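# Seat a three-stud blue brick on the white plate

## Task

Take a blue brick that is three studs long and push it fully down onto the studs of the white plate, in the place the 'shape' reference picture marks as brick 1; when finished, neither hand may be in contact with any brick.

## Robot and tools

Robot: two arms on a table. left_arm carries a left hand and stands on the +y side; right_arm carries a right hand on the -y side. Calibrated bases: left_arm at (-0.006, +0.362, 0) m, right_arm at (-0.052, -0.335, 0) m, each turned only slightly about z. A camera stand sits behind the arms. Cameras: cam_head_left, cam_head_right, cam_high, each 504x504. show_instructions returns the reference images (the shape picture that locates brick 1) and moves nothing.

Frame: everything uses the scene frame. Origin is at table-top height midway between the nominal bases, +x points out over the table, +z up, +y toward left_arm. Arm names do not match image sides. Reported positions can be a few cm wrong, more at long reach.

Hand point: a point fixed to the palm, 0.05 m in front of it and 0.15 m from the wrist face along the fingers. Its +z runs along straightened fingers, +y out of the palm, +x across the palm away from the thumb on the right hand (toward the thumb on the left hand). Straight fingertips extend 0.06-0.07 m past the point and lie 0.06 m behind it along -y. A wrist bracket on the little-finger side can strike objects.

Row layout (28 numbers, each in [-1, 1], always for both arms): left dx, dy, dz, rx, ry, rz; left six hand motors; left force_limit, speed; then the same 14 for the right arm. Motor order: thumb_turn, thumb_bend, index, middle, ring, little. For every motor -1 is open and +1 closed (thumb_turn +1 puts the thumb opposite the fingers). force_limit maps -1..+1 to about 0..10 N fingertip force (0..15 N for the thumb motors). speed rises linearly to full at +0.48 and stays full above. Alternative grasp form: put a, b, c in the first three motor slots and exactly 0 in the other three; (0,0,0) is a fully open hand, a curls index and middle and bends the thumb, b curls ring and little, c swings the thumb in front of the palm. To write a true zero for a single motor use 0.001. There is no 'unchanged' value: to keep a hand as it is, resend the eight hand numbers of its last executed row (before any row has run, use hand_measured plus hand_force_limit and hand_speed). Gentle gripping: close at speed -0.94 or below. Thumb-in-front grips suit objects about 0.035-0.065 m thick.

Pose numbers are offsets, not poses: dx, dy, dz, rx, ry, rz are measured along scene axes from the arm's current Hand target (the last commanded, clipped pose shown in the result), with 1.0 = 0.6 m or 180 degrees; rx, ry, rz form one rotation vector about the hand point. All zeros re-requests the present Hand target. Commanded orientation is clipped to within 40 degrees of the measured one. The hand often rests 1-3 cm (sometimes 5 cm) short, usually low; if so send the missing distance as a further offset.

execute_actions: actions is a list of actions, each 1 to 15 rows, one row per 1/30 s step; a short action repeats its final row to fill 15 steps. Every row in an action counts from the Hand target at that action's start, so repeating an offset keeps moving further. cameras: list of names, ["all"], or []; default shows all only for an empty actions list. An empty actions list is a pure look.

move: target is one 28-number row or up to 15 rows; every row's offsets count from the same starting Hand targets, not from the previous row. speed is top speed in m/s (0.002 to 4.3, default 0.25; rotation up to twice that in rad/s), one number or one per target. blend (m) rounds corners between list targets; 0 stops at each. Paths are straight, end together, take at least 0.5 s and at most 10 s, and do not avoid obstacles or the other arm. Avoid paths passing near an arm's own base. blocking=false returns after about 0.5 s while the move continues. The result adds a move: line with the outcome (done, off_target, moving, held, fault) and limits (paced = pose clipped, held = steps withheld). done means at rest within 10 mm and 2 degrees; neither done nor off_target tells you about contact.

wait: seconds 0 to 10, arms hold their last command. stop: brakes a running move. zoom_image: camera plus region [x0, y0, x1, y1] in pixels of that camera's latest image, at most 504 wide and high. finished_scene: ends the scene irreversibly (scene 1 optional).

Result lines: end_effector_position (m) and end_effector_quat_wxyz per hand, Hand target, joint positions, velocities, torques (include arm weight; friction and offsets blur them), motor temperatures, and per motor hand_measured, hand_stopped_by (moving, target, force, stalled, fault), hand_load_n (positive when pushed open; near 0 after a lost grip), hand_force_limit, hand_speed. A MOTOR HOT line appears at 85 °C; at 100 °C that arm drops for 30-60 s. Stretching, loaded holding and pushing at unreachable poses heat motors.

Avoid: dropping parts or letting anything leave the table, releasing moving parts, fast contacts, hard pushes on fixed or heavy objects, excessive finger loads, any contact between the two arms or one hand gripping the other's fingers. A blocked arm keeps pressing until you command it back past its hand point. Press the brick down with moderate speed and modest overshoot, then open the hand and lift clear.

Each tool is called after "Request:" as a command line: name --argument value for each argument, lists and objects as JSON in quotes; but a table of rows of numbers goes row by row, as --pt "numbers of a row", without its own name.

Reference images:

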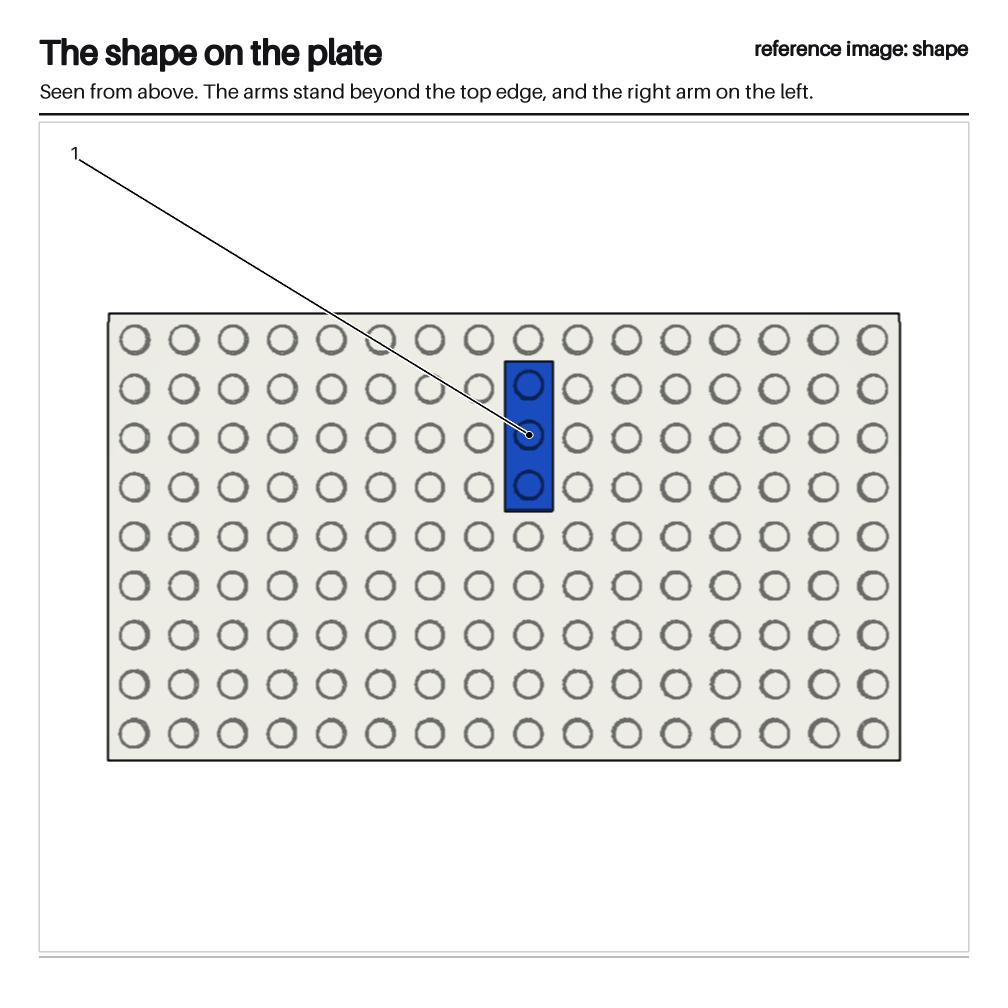

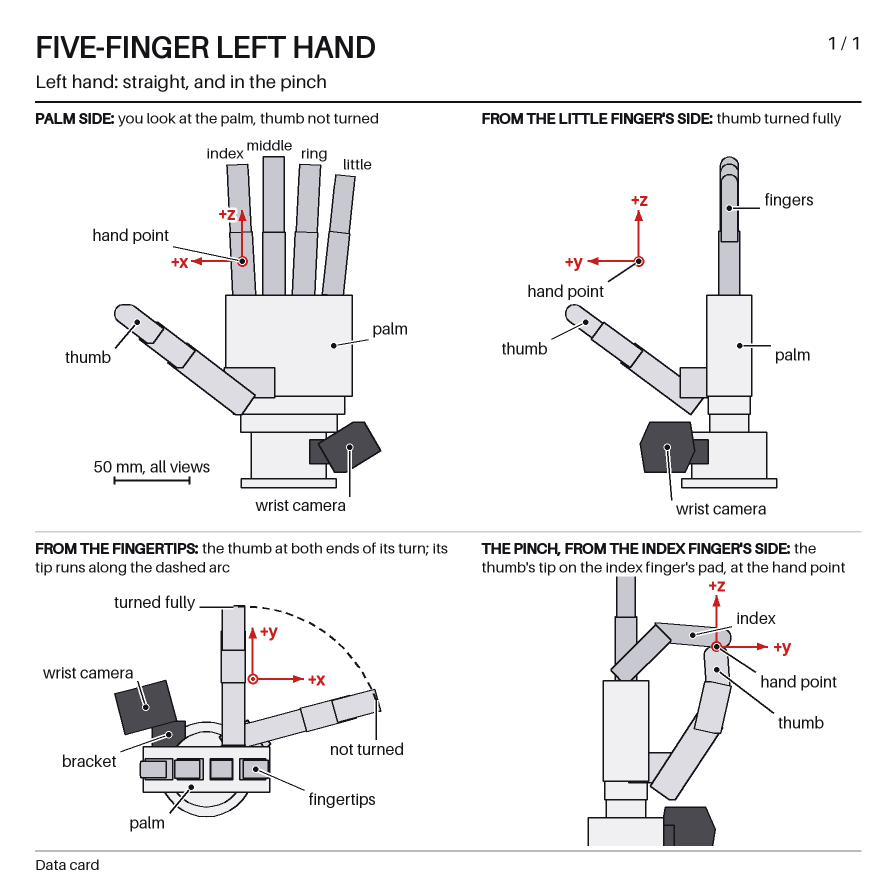

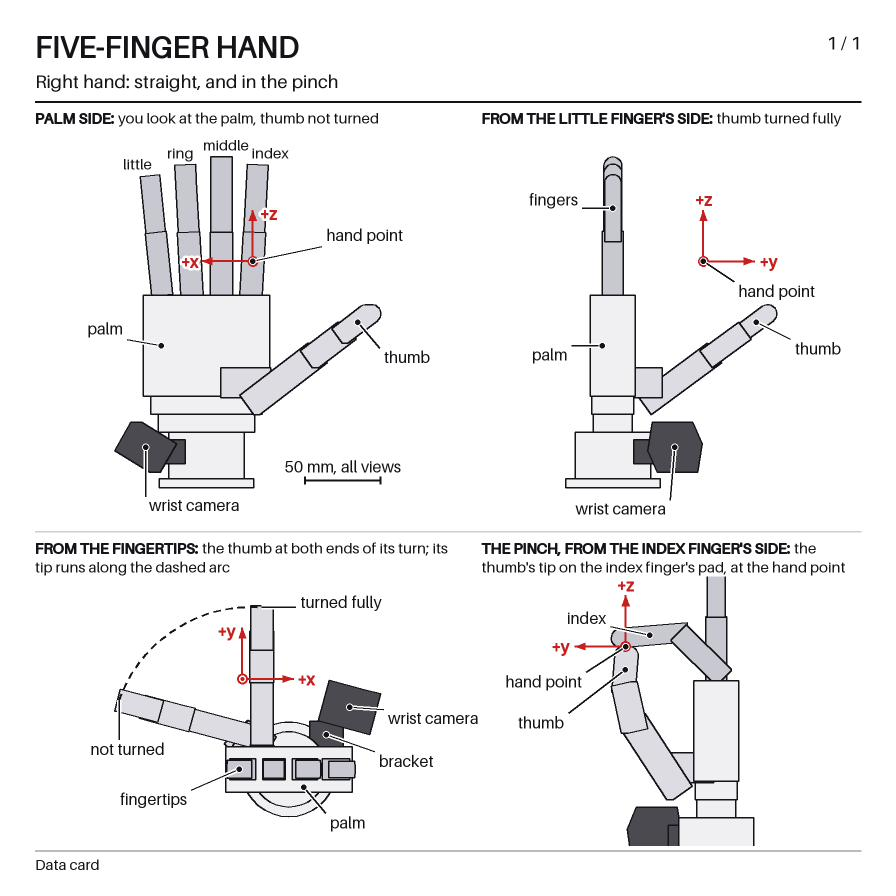

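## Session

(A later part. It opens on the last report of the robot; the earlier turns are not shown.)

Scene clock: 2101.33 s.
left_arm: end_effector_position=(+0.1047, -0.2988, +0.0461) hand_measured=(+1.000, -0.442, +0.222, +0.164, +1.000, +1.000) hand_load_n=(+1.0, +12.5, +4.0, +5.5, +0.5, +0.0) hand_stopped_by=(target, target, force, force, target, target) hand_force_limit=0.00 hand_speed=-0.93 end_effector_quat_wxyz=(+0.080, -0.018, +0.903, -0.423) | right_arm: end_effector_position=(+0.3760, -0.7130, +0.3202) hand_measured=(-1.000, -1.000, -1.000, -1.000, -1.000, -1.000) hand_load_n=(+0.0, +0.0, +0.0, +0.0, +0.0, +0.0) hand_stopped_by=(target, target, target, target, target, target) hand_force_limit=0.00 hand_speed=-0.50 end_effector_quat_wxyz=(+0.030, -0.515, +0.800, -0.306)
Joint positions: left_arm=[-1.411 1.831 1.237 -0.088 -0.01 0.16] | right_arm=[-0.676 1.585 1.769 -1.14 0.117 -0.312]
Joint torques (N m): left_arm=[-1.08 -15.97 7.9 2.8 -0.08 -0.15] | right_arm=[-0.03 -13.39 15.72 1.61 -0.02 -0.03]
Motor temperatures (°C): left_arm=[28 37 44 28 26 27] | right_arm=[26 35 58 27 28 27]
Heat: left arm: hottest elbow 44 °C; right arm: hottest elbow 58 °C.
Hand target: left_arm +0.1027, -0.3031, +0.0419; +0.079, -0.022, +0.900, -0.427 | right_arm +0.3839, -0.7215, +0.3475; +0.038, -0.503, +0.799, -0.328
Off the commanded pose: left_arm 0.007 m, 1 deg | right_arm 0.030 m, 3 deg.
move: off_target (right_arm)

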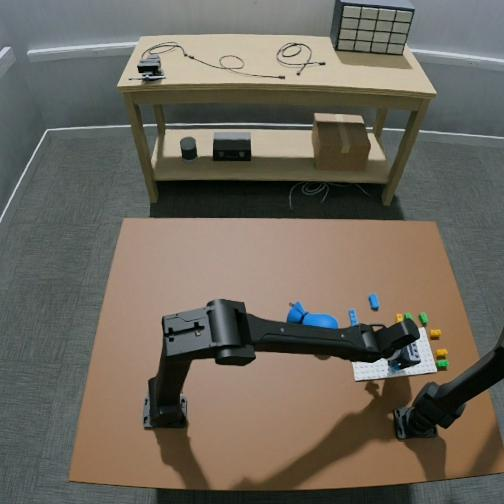

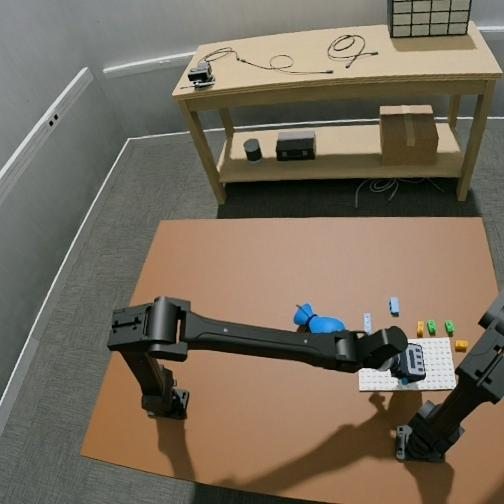

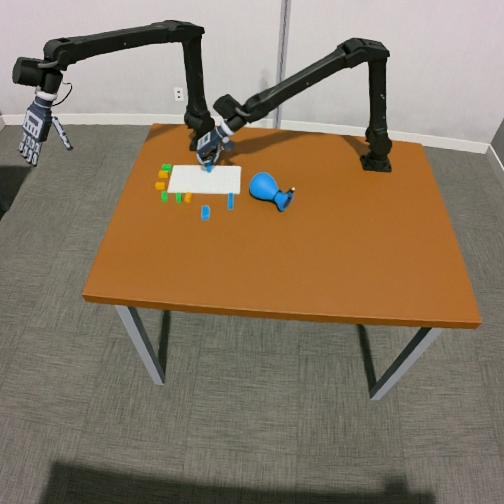

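Request:
move --pt "0.05 -0.04 0.108 0 0 0 1 -0.44 0.5 0.4 1 1 0.0 -0.93 0 0 0 0 0 0 0 0 0 0 0 0 0 -0.5" --pt "0.0138 0.001 -0.0123 0 0 0 1 -0.44 0.5 0.4 1 1 0.0 -0.93 0 0 0 0 0 0 0 0 0 0 0 0 0 -0.5" --speed '[0.08,0.05]' --blend '[0.0,0]' --cameras '["all"]'

Request:
zoom_image --camera "cam_head_right" --region '[384, 358, 420, 394]'

Request:
zoom_image --camera "cam_head_left" --region '[374, 346, 410, 382]'

Request:
zoom_image --camera "cam_high" --region '[190, 155, 230, 195]'

Scene clock: 2116.20 s.
left_arm: end_effector_position=(+0.1183, -0.2974, +0.0392) hand_measured=(+1.000, -0.442, +0.222, +0.164, +1.000, +1.000) hand_load_n=(+0.5, +12.5, +4.0, +5.5, +0.0, +0.0) hand_stopped_by=(target, target, force, force, target, target) hand_force_limit=0.00 hand_speed=-0.93 end_effector_quat_wxyz=(+0.081, -0.025, +0.902, -0.423) | right_arm: end_effector_position=(+0.3760, -0.7130, +0.3202) hand_measured=(-1.000, -1.000, -1.000, -1.000, -1.000, -1.000) hand_load_n=(+0.0, +0.0, +0.0, +0.0, +0.0, +0.0) hand_stopped_by=(target, target, target, target, target, target) hand_force_limit=0.00 hand_speed=-0.50 end_effector_quat_wxyz=(+0.030, -0.515, +0.800, -0.306)
Joint positions: left_arm=[-1.387 1.844 1.234 -0.071 0.002 0.163] | right_arm=[-0.676 1.585 1.769 -1.14 0.117 -0.312]
Joint torques (N m): left_arm=[-1.79 -16.03 7.8 2.81 -0.07 -0.1] | right_arm=[0.5 -13.51 15.69 1.51 -0.02 0]
Motor temperatures (°C): left_arm=[28 37 44 28 26 27] | right_arm=[26 35 58 27 28 27]
Heat: left arm: hottest elbow 44 °C; right arm: hottest elbow 58 °C.
Hand target: left_arm +0.1109, -0.3025, +0.0345; +0.079, -0.022, +0.900, -0.428 | right_arm +0.3839, -0.7215, +0.3475; +0.038, -0.503, +0.799, -0.328
Off the commanded pose: left_arm 0.010 m, 1 deg | right_arm 0.030 m, 3 deg.
move: off_target (right_arm)

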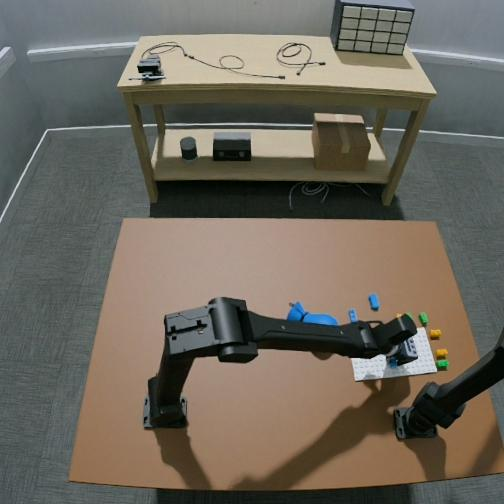

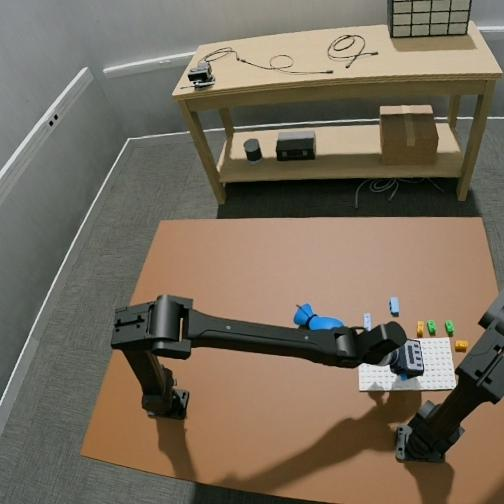

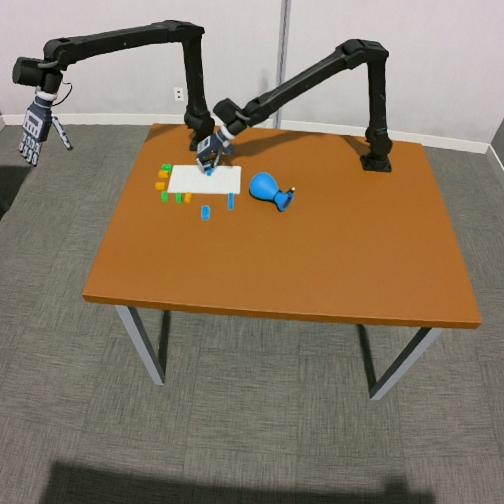

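Scaled by 14.000.

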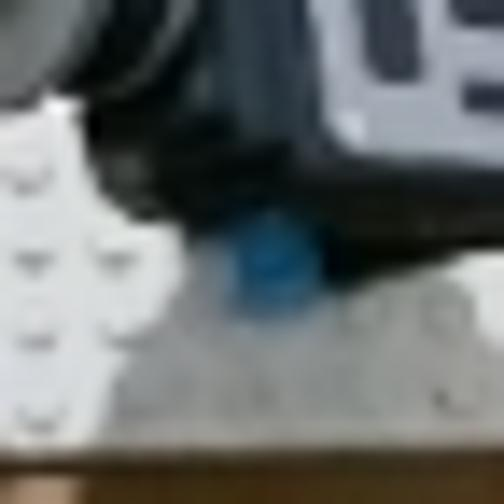

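Scaled by 14.000.

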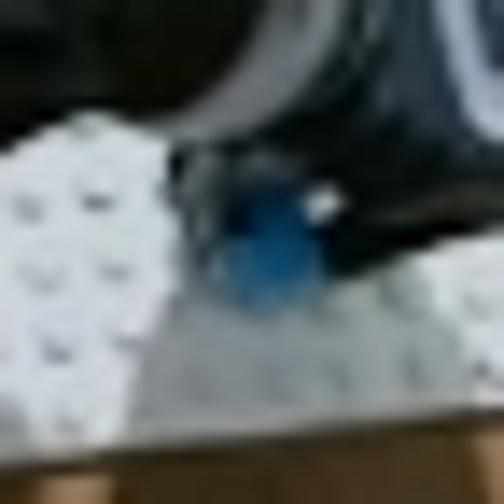

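Scaled by 12.600.

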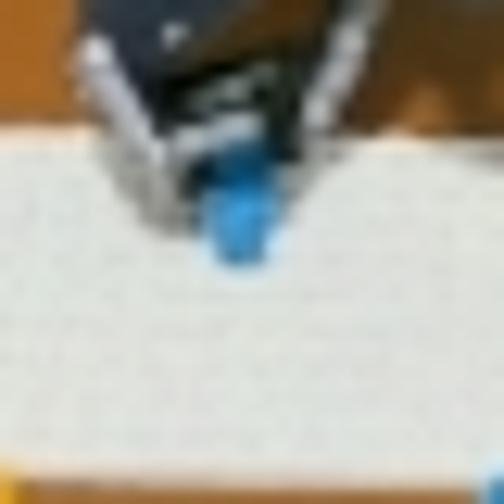

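Request:
move --target '[-0.0075,0.0,-0.003,0,0,0, 1,-0.44,0.5,0.4,1,1, 0.0,-0.93, 0,0,0,0,0,0, 0,0,0,0,0,0, 0,-0.5]' --speed 0.05 --cameras '["all"]'

Request:
zoom_image --camera "cam_head_right" --region '[384, 358, 420, 394]'

Request:
zoom_image --camera "cam_head_left" --region '[374, 346, 410, 382]'

Request:
zoom_image --camera "cam_high" --region '[190, 155, 230, 195]'

Scene clock: 2125.17 s.
left_arm: end_effector_position=(+0.1147, -0.2993, +0.0399) hand_measured=(+1.000, -0.442, +0.222, +0.164, +1.000, +1.000) hand_load_n=(+0.5, +12.5, +4.5, +5.5, +0.0, +0.0) hand_stopped_by=(target, target, force, force, target, target) hand_force_limit=0.00 hand_speed=-0.93 end_effector_quat_wxyz=(+0.082, -0.022, +0.901, -0.425) | right_arm: end_effector_position=(+0.3760, -0.7130, +0.3202) hand_measured=(-1.000, -1.000, -1.000, -1.000, -1.000, -1.000) hand_load_n=(+0.0, +0.0, +0.0, +0.0, +0.0, +0.0) hand_stopped_by=(target, target, target, target, target, target) hand_force_limit=0.00 hand_speed=-0.50 end_effector_quat_wxyz=(+0.030, -0.515, +0.800, -0.306)
Joint positions: left_arm=[-1.395 1.844 1.234 -0.066 -0.004 0.163] | right_arm=[-0.676 1.585 1.769 -1.14 0.117 -0.312]
Joint torques (N m): left_arm=[-1.85 -15.97 7.49 2.74 -0.07 -0.14] | right_arm=[-0.09 -14.15 15.76 1.52 -0.03 0.02]
Motor temperatures (°C): left_arm=[28 37 44 28 26 27] | right_arm=[26 35 58 27 28 27]
Heat: left arm: hottest elbow 44 °C; right arm: hottest elbow 58 °C.
Hand target: left_arm +0.1065, -0.3025, +0.0326; +0.079, -0.022, +0.900, -0.427 | right_arm +0.3839, -0.7215, +0.3475; +0.038, -0.503, +0.799, -0.328
Off the commanded pose: left_arm 0.011 m, 1 deg | right_arm 0.030 m, 3 deg.
move: off_target (left_arm, right_arm)

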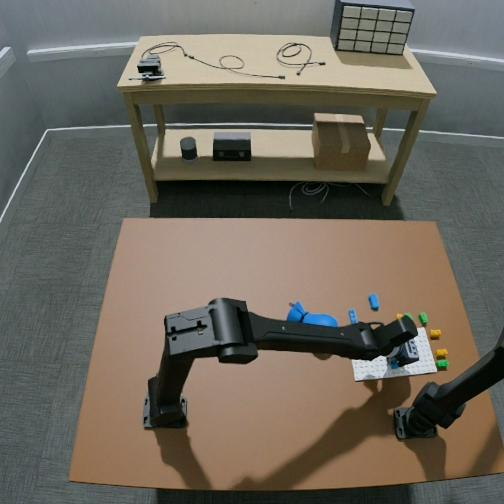

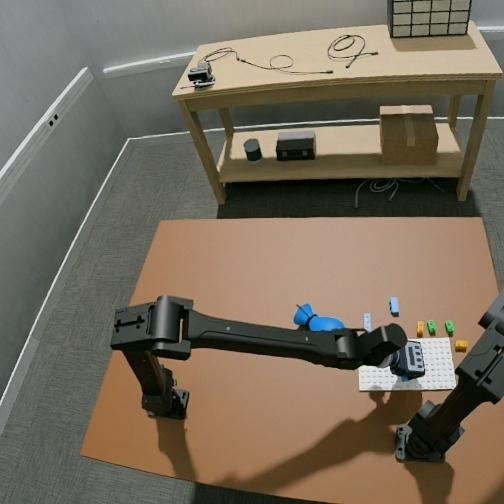

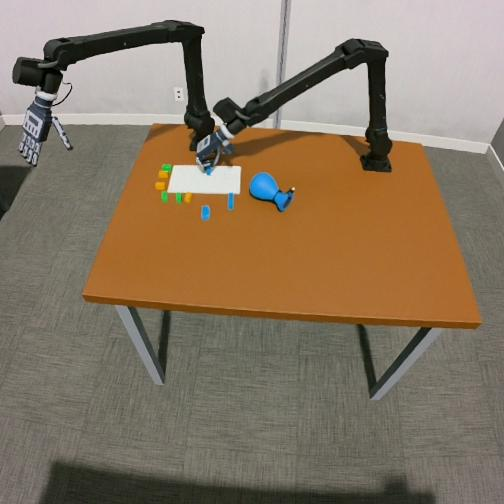

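Scaled by 14.000.

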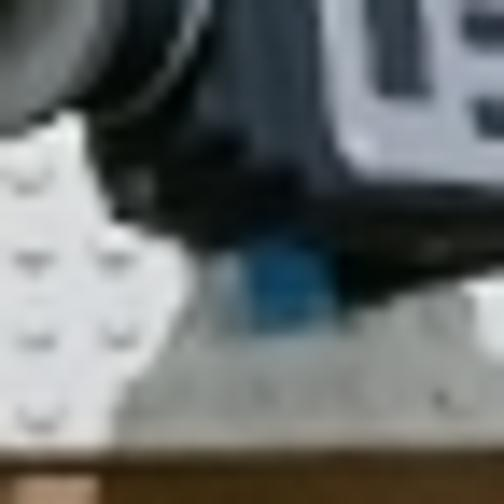

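Scaled by 14.000.

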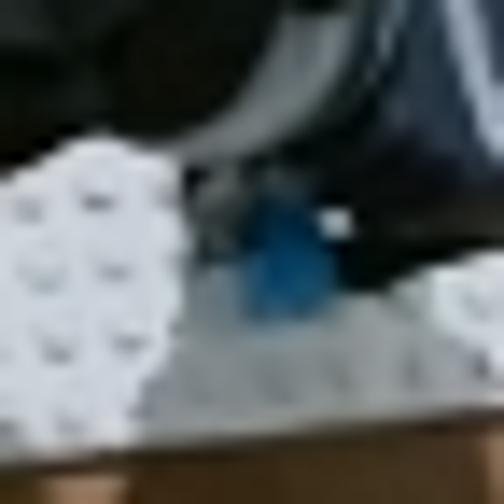

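Scaled by 12.600.

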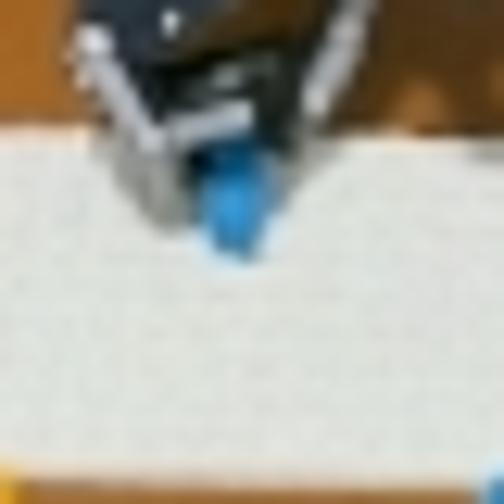

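Request:
move --target '[0.0,0.002,-0.0105,0,0,0, 1,-0.44,0.5,0.4,1,1, 0.0,-0.93, 0,0,0,0,0,0, 0,0,0,0,0,0, 0,-0.5]' --speed 0.05 --cameras '["all"]'

Request:
zoom_image --camera "cam_head_right" --region '[384, 358, 420, 394]'

Request:
zoom_image --camera "cam_head_left" --region '[374, 346, 410, 382]'

Request:
zoom_image --camera "cam_high" --region '[190, 155, 230, 195]'

Scene clock: 2136.30 s.
left_arm: end_effector_position=(+0.1136, -0.2979, +0.0346) hand_measured=(+1.000, -0.442, +0.222, +0.164, +1.000, +1.000) hand_load_n=(+0.5, +12.5, +4.0, +5.5, +0.0, +0.5) hand_stopped_by=(target, target, force, force, target, target) hand_force_limit=0.00 hand_speed=-0.93 end_effector_quat_wxyz=(+0.082, -0.022, +0.901, -0.426) | right_arm: end_effector_position=(+0.3760, -0.7130, +0.3202) hand_measured=(-1.000, -1.000, -1.000, -1.000, -1.000, -1.000) hand_load_n=(+0.0, +0.0, +0.0, +0.0, +0.0, +0.0) hand_stopped_by=(target, target, target, target, target, target) hand_force_limit=0.00 hand_speed=-0.50 end_effector_quat_wxyz=(+0.030, -0.515, +0.800, -0.306)
Joint positions: left_arm=[-1.396 1.848 1.223 -0.049 -0.004 0.163] | right_arm=[-0.676 1.585 1.769 -1.14 0.117 -0.312]
Joint torques (N m): left_arm=[-1.73 -15.56 7.57 2.82 -0.06 -0.14] | right_arm=[0.38 -14.1 15.68 1.51 0 -0.04]
Motor temperatures (°C): left_arm=[28 37 44 28 26 27] | right_arm=[26 35 58 27 28 27]
Heat: left arm: hottest elbow 44 °C; right arm: hottest elbow 58 °C.
Hand target: left_arm +0.1064, -0.3013, +0.0262; +0.079, -0.022, +0.900, -0.427 | right_arm +0.3839, -0.7215, +0.3475; +0.038, -0.503, +0.799, -0.328
Off the commanded pose: left_arm 0.011 m, 0 deg | right_arm 0.030 m, 3 deg.
move: off_target (left_arm, right_arm)

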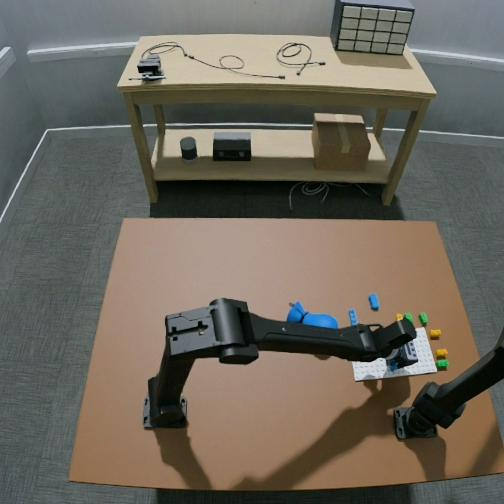

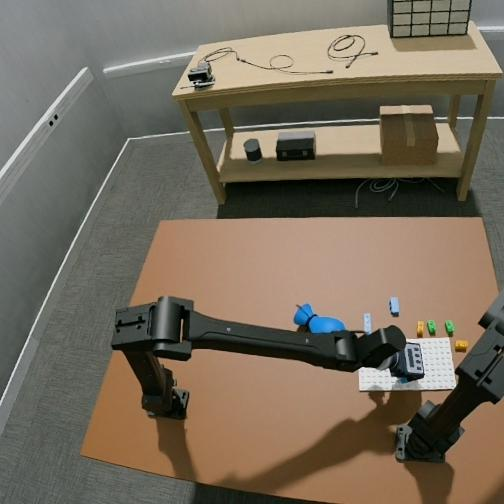

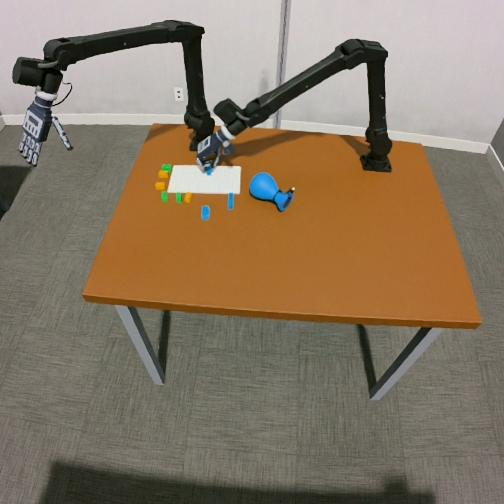

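Scaled by 14.000.

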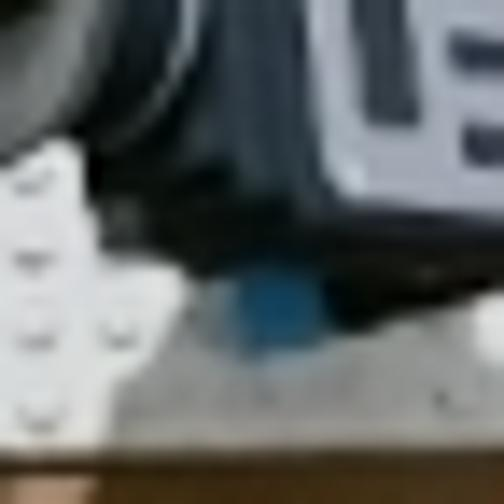

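Scaled by 14.000.

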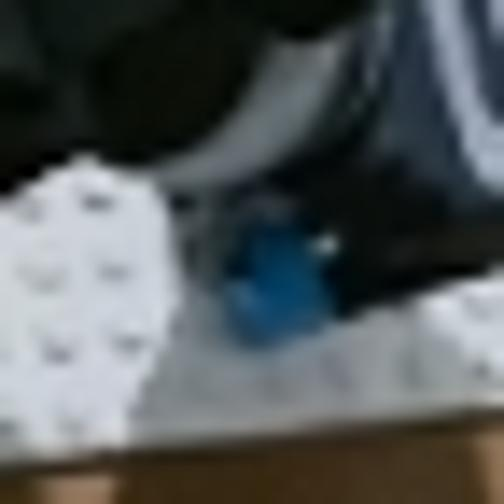

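Scaled by 12.600.

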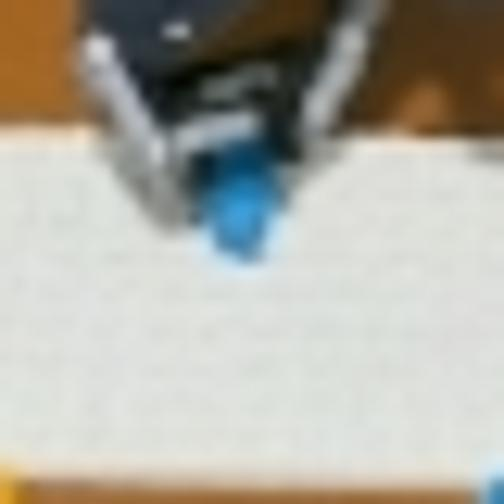

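Request:
move --target '[0.013,0.045,-0.07,0,0,0, 1,-0.44,0.5,0.4,1,1, 0.0,-0.93, 0,0,0,0,0,0, 0,0,0,0,0,0, 0,-0.5]' --speed 0.05 --cameras '["all"]'

Request:
zoom_image --camera "cam_head_right" --region '[384, 358, 420, 394]'

Request:
zoom_image --camera "cam_head_left" --region '[374, 346, 410, 382]'

Request:
zoom_image --camera "cam_high" --region '[190, 155, 230, 195]'

Scene clock: 2145.57 s.
left_arm: end_effector_position=(+0.1115, -0.2962, +0.0300) hand_measured=(+1.000, -0.442, +0.222, +0.164, +1.000, +1.000) hand_load_n=(+1.0, +14.0, +3.0, +2.0, +0.0, +0.0) hand_stopped_by=(target, target, force, force, target, target) hand_force_limit=0.00 hand_speed=-0.93 end_effector_quat_wxyz=(+0.083, -0.019, +0.882, -0.464) | right_arm: end_effector_position=(+0.3760, -0.7130, +0.3202) hand_measured=(-1.000, -1.000, -1.000, -1.000, -1.000, -1.000) hand_load_n=(+0.0, +0.0, +0.0, +0.0, +0.0, +0.0) hand_stopped_by=(target, target, target, target, target, target) hand_force_limit=0.00 hand_speed=-0.50 end_effector_quat_wxyz=(+0.030, -0.515, +0.800, -0.306)
Joint positions: left_arm=[-1.395 1.839 1.143 0.108 0.009 0.162] | right_arm=[-0.676 1.585 1.769 -1.14 0.117 -0.312]
Joint torques (N m): left_arm=[0.26 -12.92 5.07 1.68 0.13 -0.01] | right_arm=[0.03 -13.57 15.66 1.55 -0.03 -0.02]
Motor temperatures (°C): left_arm=[28 37 43 28 26 27] | right_arm=[26 35 58 27 28 27]
Heat: left arm: hottest elbow 43 °C; right arm: hottest elbow 58 °C.
Hand target: left_arm +0.1143, -0.2743, -0.0156; +0.079, -0.022, +0.900, -0.428 | right_arm +0.3839, -0.7215, +0.3475; +0.038, -0.503, +0.799, -0.328
Off the commanded pose: left_arm 0.051 m, 5 deg | right_arm 0.030 m, 3 deg.
move: off_target (left_arm, right_arm)

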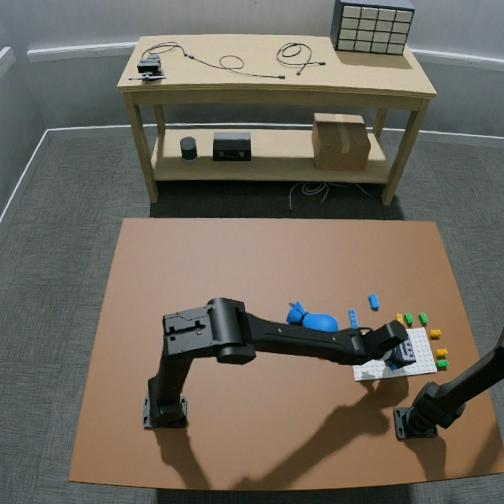

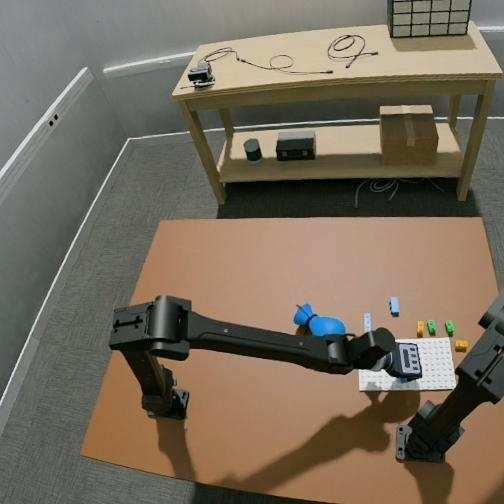

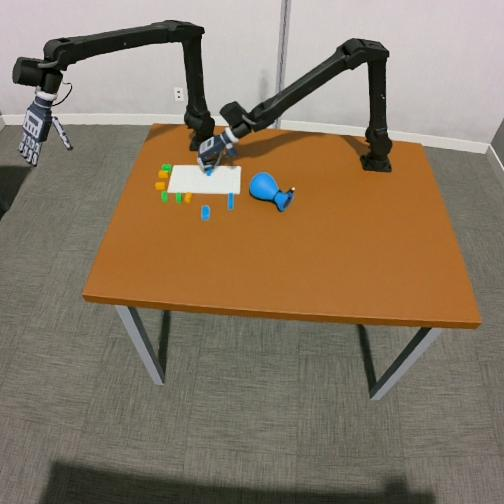

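Scaled by 14.000.

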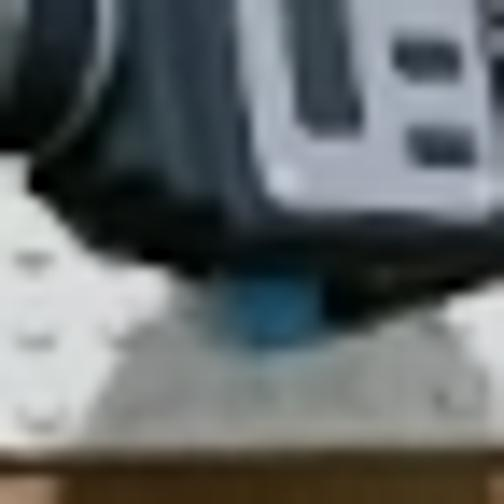

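Scaled by 14.000.

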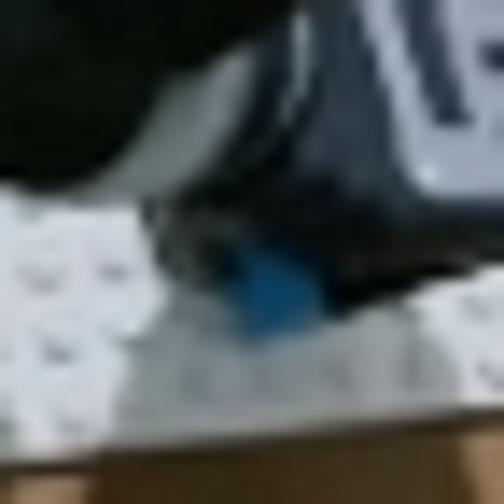

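Scaled by 12.600.

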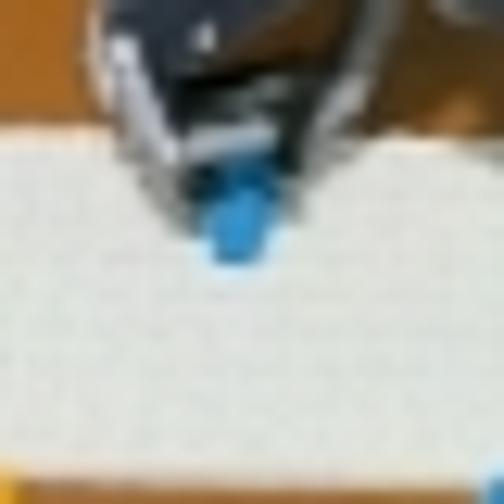

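Request:
move --target '[0.0,0.03,-0.08,0,0,0, 1,-0.44,0.5,0.4,1,1, 0.0,-0.93, 0,0,0,0,0,0, 0,0,0,0,0,0, 0,-0.5]' --speed 0.05 --cameras '["all"]'

Request:
zoom_image --camera "cam_head_right" --region '[384, 358, 420, 394]'

Request:
zoom_image --camera "cam_head_left" --region '[374, 346, 410, 382]'

Request:
zoom_image --camera "cam_high" --region '[190, 155, 230, 195]'

Scene clock: 2156.73 s.
left_arm: end_effector_position=(+0.1130, -0.2933, +0.0268) hand_measured=(+1.000, -0.442, +0.222, +0.164, +1.000, +1.000) hand_load_n=(-1.0, +13.0, +4.0, +6.0, +0.0, +0.0) hand_stopped_by=(target, target, force, force, target, target) hand_force_limit=0.00 hand_speed=-0.93 end_effector_quat_wxyz=(+0.088, -0.019, +0.861, -0.500) | right_arm: end_effector_position=(+0.3760, -0.7130, +0.3202) hand_measured=(-1.000, -1.000, -1.000, -1.000, -1.000, -1.000) hand_load_n=(+0.0, +0.0, +0.0, +0.0, +0.0, +0.0) hand_stopped_by=(target, target, target, target, target, target) hand_force_limit=0.00 hand_speed=-0.50 end_effector_quat_wxyz=(+0.030, -0.515, +0.800, -0.306)
Joint positions: left_arm=[-1.389 1.837 1.071 0.26 0.018 0.162] | right_arm=[-0.676 1.585 1.769 -1.14 0.117 -0.312]
Joint torques (N m): left_arm=[0.38 -8.35 3.69 0.84 0.04 0.03] | right_arm=[0.21 -13.51 15.51 1.57 -0.03 -0.01]
Motor temperatures (°C): left_arm=[28 36 42 28 26 27] | right_arm=[26 35 58 27 28 27]
Heat: left arm: hottest elbow 42 °C; right arm: hottest elbow 58 °C.
Hand target: left_arm +0.1141, -0.2564, -0.0636; +0.079, -0.022, +0.900, -0.428 | right_arm +0.3839, -0.7215, +0.3475; +0.038, -0.503, +0.799, -0.328
Off the commanded pose: left_arm 0.098 m, 9 deg | right_arm 0.030 m, 3 deg.
move: off_target (left_arm, right_arm)

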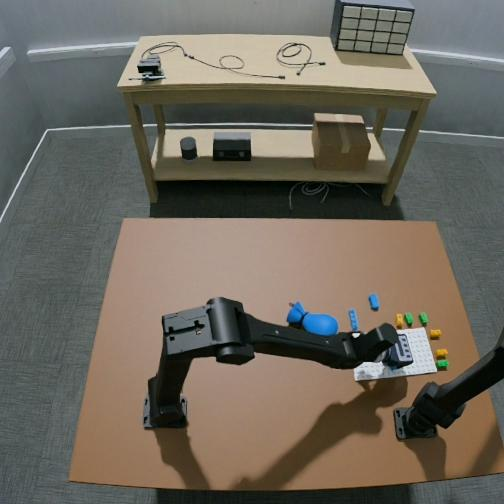

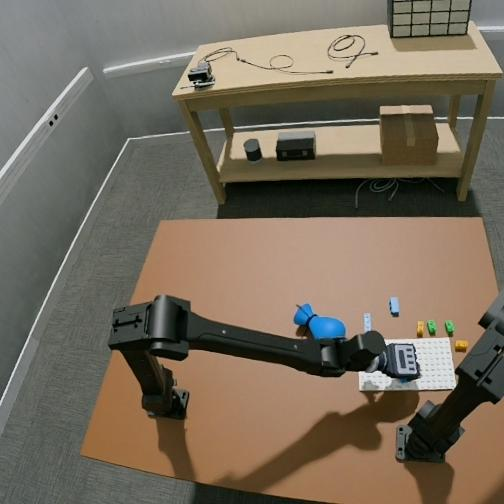

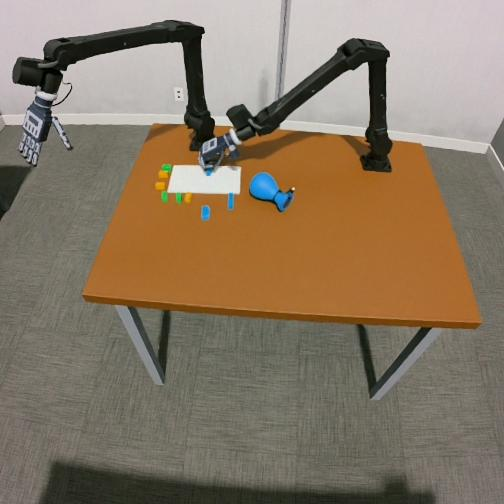

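Scaled by 14.000.

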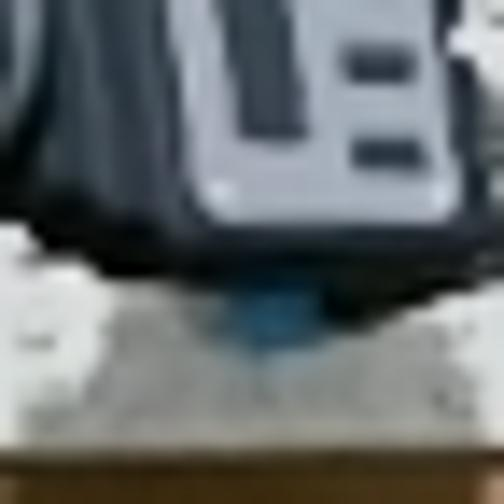

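Scaled by 14.000.

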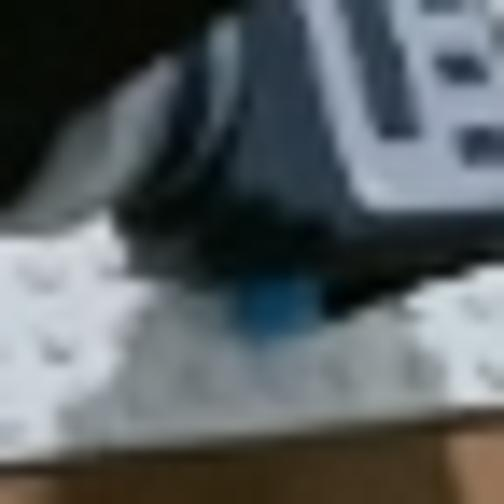

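Scaled by 12.600.

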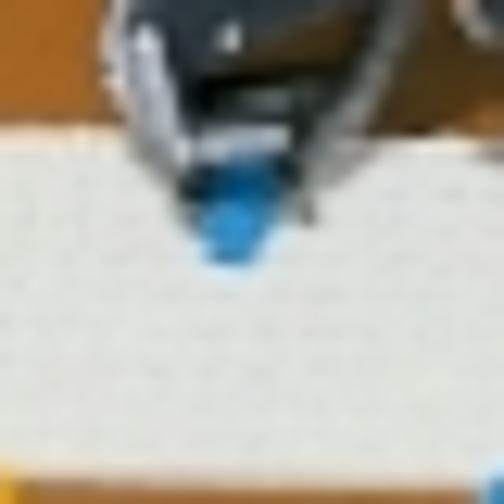

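Request:
move --target '[-0.003,-0.055,0.115,0.05,0,0, 1,-0.44,0.5,0.4,1,1, 0.0,-0.93, 0,0,0,0,0,0, 0,0,0,0,0,0, 0,-0.5]' --speed 0.08 --cameras '["all"]'

Request:
zoom_image --camera "cam_head_right" --region '[384, 358, 420, 394]'

Request:
zoom_image --camera "cam_high" --region '[190, 155, 230, 195]'

Scene clock: 2189.43 s.
left_arm: end_effector_position=(+0.1149, -0.2954, +0.0311) hand_measured=(+1.000, -0.440, +0.222, +0.164, +1.000, +1.000) hand_load_n=(-0.5, +3.5, +0.0, +3.5, +0.0, +0.0) hand_stopped_by=(target, target, force, force, target, target) hand_force_limit=0.00 hand_speed=-0.93 end_effector_quat_wxyz=(+0.080, -0.024, +0.919, -0.386) | right_arm: end_effector_position=(+0.3760, -0.7130, +0.3202) hand_measured=(-1.000, -1.000, -1.000, -1.000, -1.000, -1.000) hand_load_n=(+0.0, +0.0, +0.0, -0.5, +0.0, +0.0) hand_stopped_by=(target, target, target, target, target, target) hand_force_limit=0.00 hand_speed=-0.50 end_effector_quat_wxyz=(+0.030, -0.515, +0.800, -0.306)
Joint positions: left_arm=[-1.397 1.87 1.29 -0.18 -0.017 0.163] | right_arm=[-0.676 1.585 1.769 -1.14 0.117 -0.312]
Joint torques (N m): left_arm=[-1.26 -14.1 8.85 0.09 -0.26 0.1] | right_arm=[-0.03 -13.51 15.76 1.51 0 0.01]
Motor temperatures (°C): left_arm=[28 36 40 28 26 27] | right_arm=[26 35 58 27 28 27]
Heat: left arm: hottest elbow 40 °C; right arm: hottest elbow 58 °C.
Hand target: left_arm +0.1124, -0.2894, +0.0054; +0.080, -0.016, +0.931, -0.356 | right_arm +0.3839, -0.7215, +0.3475; +0.038, -0.503, +0.799, -0.328
Off the commanded pose: left_arm 0.027 m, 4 deg | right_arm 0.030 m, 3 deg.
move: off_target (left_arm, right_arm)

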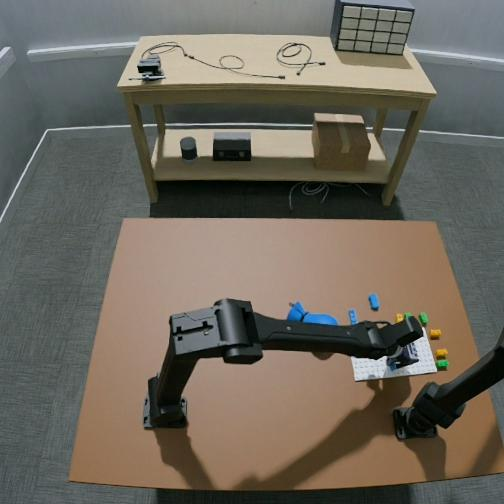

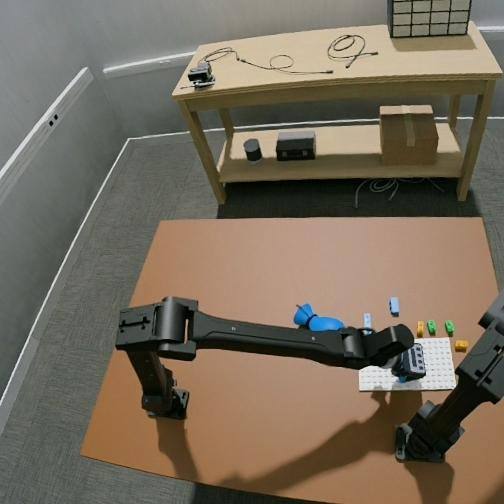

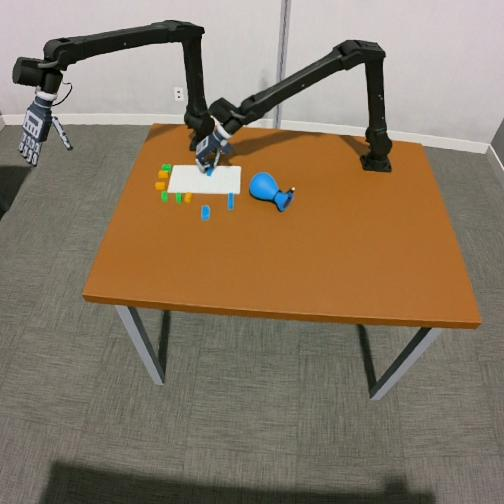

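Scaled by 14.000.

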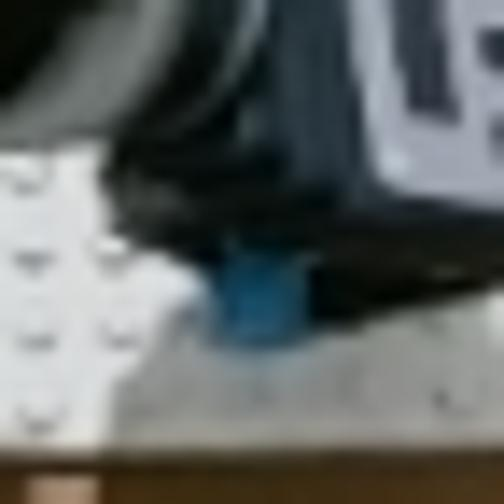

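Scaled by 12.600.

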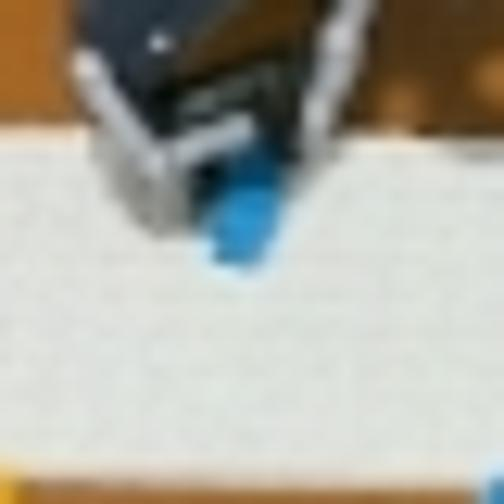

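Request:
zoom_image --camera "cam_head_left" --region '[378, 352, 402, 376]'

Request:
zoom_image --camera "cam_high" --region '[198, 160, 222, 184]'

Request:
zoom_image --camera "cam_head_right" --region '[390, 366, 414, 390]'

Scaled by 21.000.

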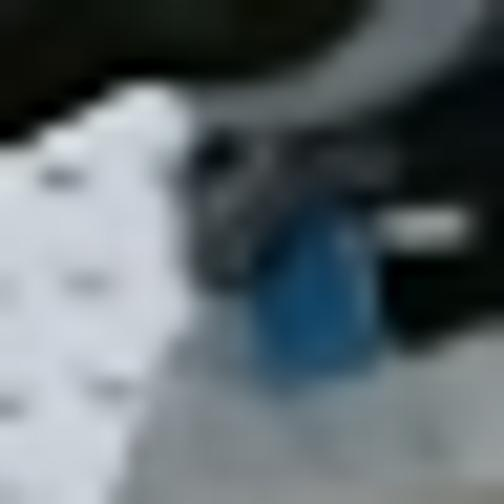

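Scaled by 21.000.

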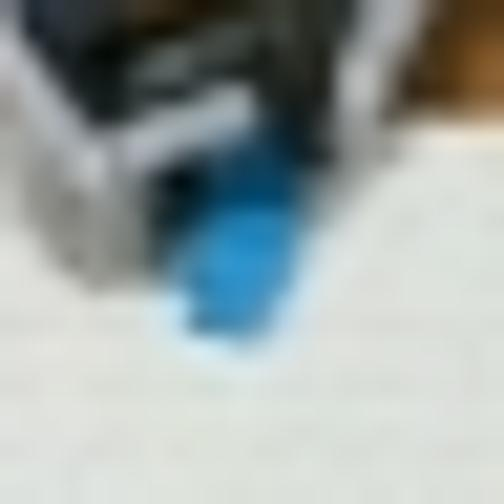

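Scaled by 21.000.

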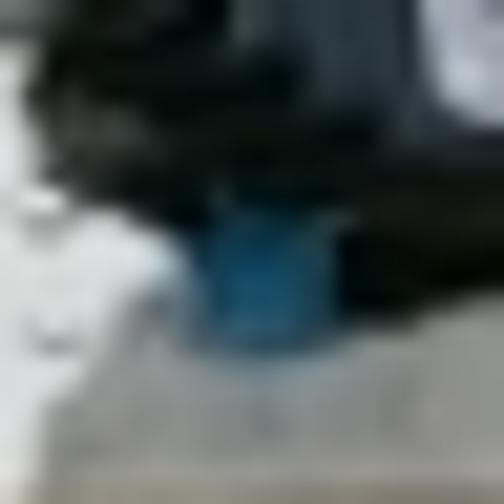

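Request:
execute_actions --actions '[[[0,0,0,0,0,0, 1,-0.44,0.6,0.5,1,1, 0.0,-0.93, 0,0,0,0,0,0, 0,0,0,0,0,0, 0,-0.5]],[[0,0,0,0,0,0, 1,-0.44,0.6,0.5,1,1, 0.0,-0.93, 0,0,0,0,0,0, 0,0,0,0,0,0, 0,-0.5]]]' --cameras '["cam_high"]'

Request:
zoom_image --camera "cam_high" --region '[198, 160, 222, 184]'

Scene clock: 2213.80 s.
left_arm: end_effector_position=(+0.1150, -0.2952, +0.0307) hand_measured=(+1.000, -0.442, +0.292, +0.168, +1.000, +1.000) hand_load_n=(-2.5, +8.5, +5.0, +2.0, +0.0, +0.0) hand_stopped_by=(target, target, force, force, target, target) hand_force_limit=0.00 hand_speed=-0.93 end_effector_quat_wxyz=(+0.080, -0.024, +0.919, -0.385) | right_arm: end_effector_position=(+0.3760, -0.7130, +0.3202) hand_measured=(-1.000, -1.000, -1.000, -1.000, -1.000, -1.000) hand_load_n=(+0.0, +0.0, +0.0, -0.5, +0.0, +0.0) hand_stopped_by=(target, target, target, target, target, target) hand_force_limit=0.00 hand_speed=-0.50 end_effector_quat_wxyz=(+0.030, -0.515, +0.800, -0.306)
Joint positions: left_arm=[-1.397 1.87 1.29 -0.181 -0.017 0.163] | right_arm=[-0.676 1.585 1.769 -1.14 0.117 -0.312]
Joint torques (N m): left_arm=[-1.26 -14.1 8.91 0.16 -0.25 0.1] | right_arm=[0.44 -13.45 15.69 1.57 0 -0.01]
Motor temperatures (°C): left_arm=[28 36 42 28 26 27] | right_arm=[26 35 58 27 28 27]
Heat: left arm: hottest elbow 42 °C; right arm: hottest elbow 58 °C.
Hand target: left_arm +0.1125, -0.2893, +0.0052; +0.080, -0.016, +0.931, -0.355 | right_arm +0.3839, -0.7215, +0.3475; +0.038, -0.503, +0.799, -0.328
Off the commanded pose: left_arm 0.026 m, 4 deg | right_arm 0.030 m, 3 deg.
Images, in order (width x height): cam_high 504x504.

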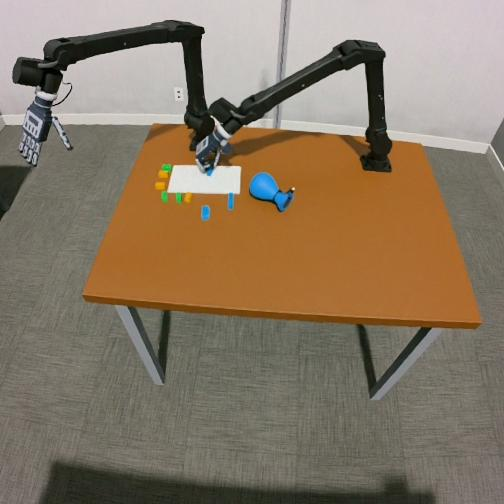

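Scaled by 21.000.

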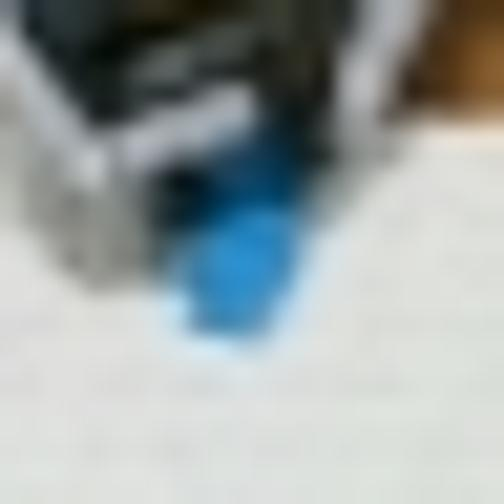

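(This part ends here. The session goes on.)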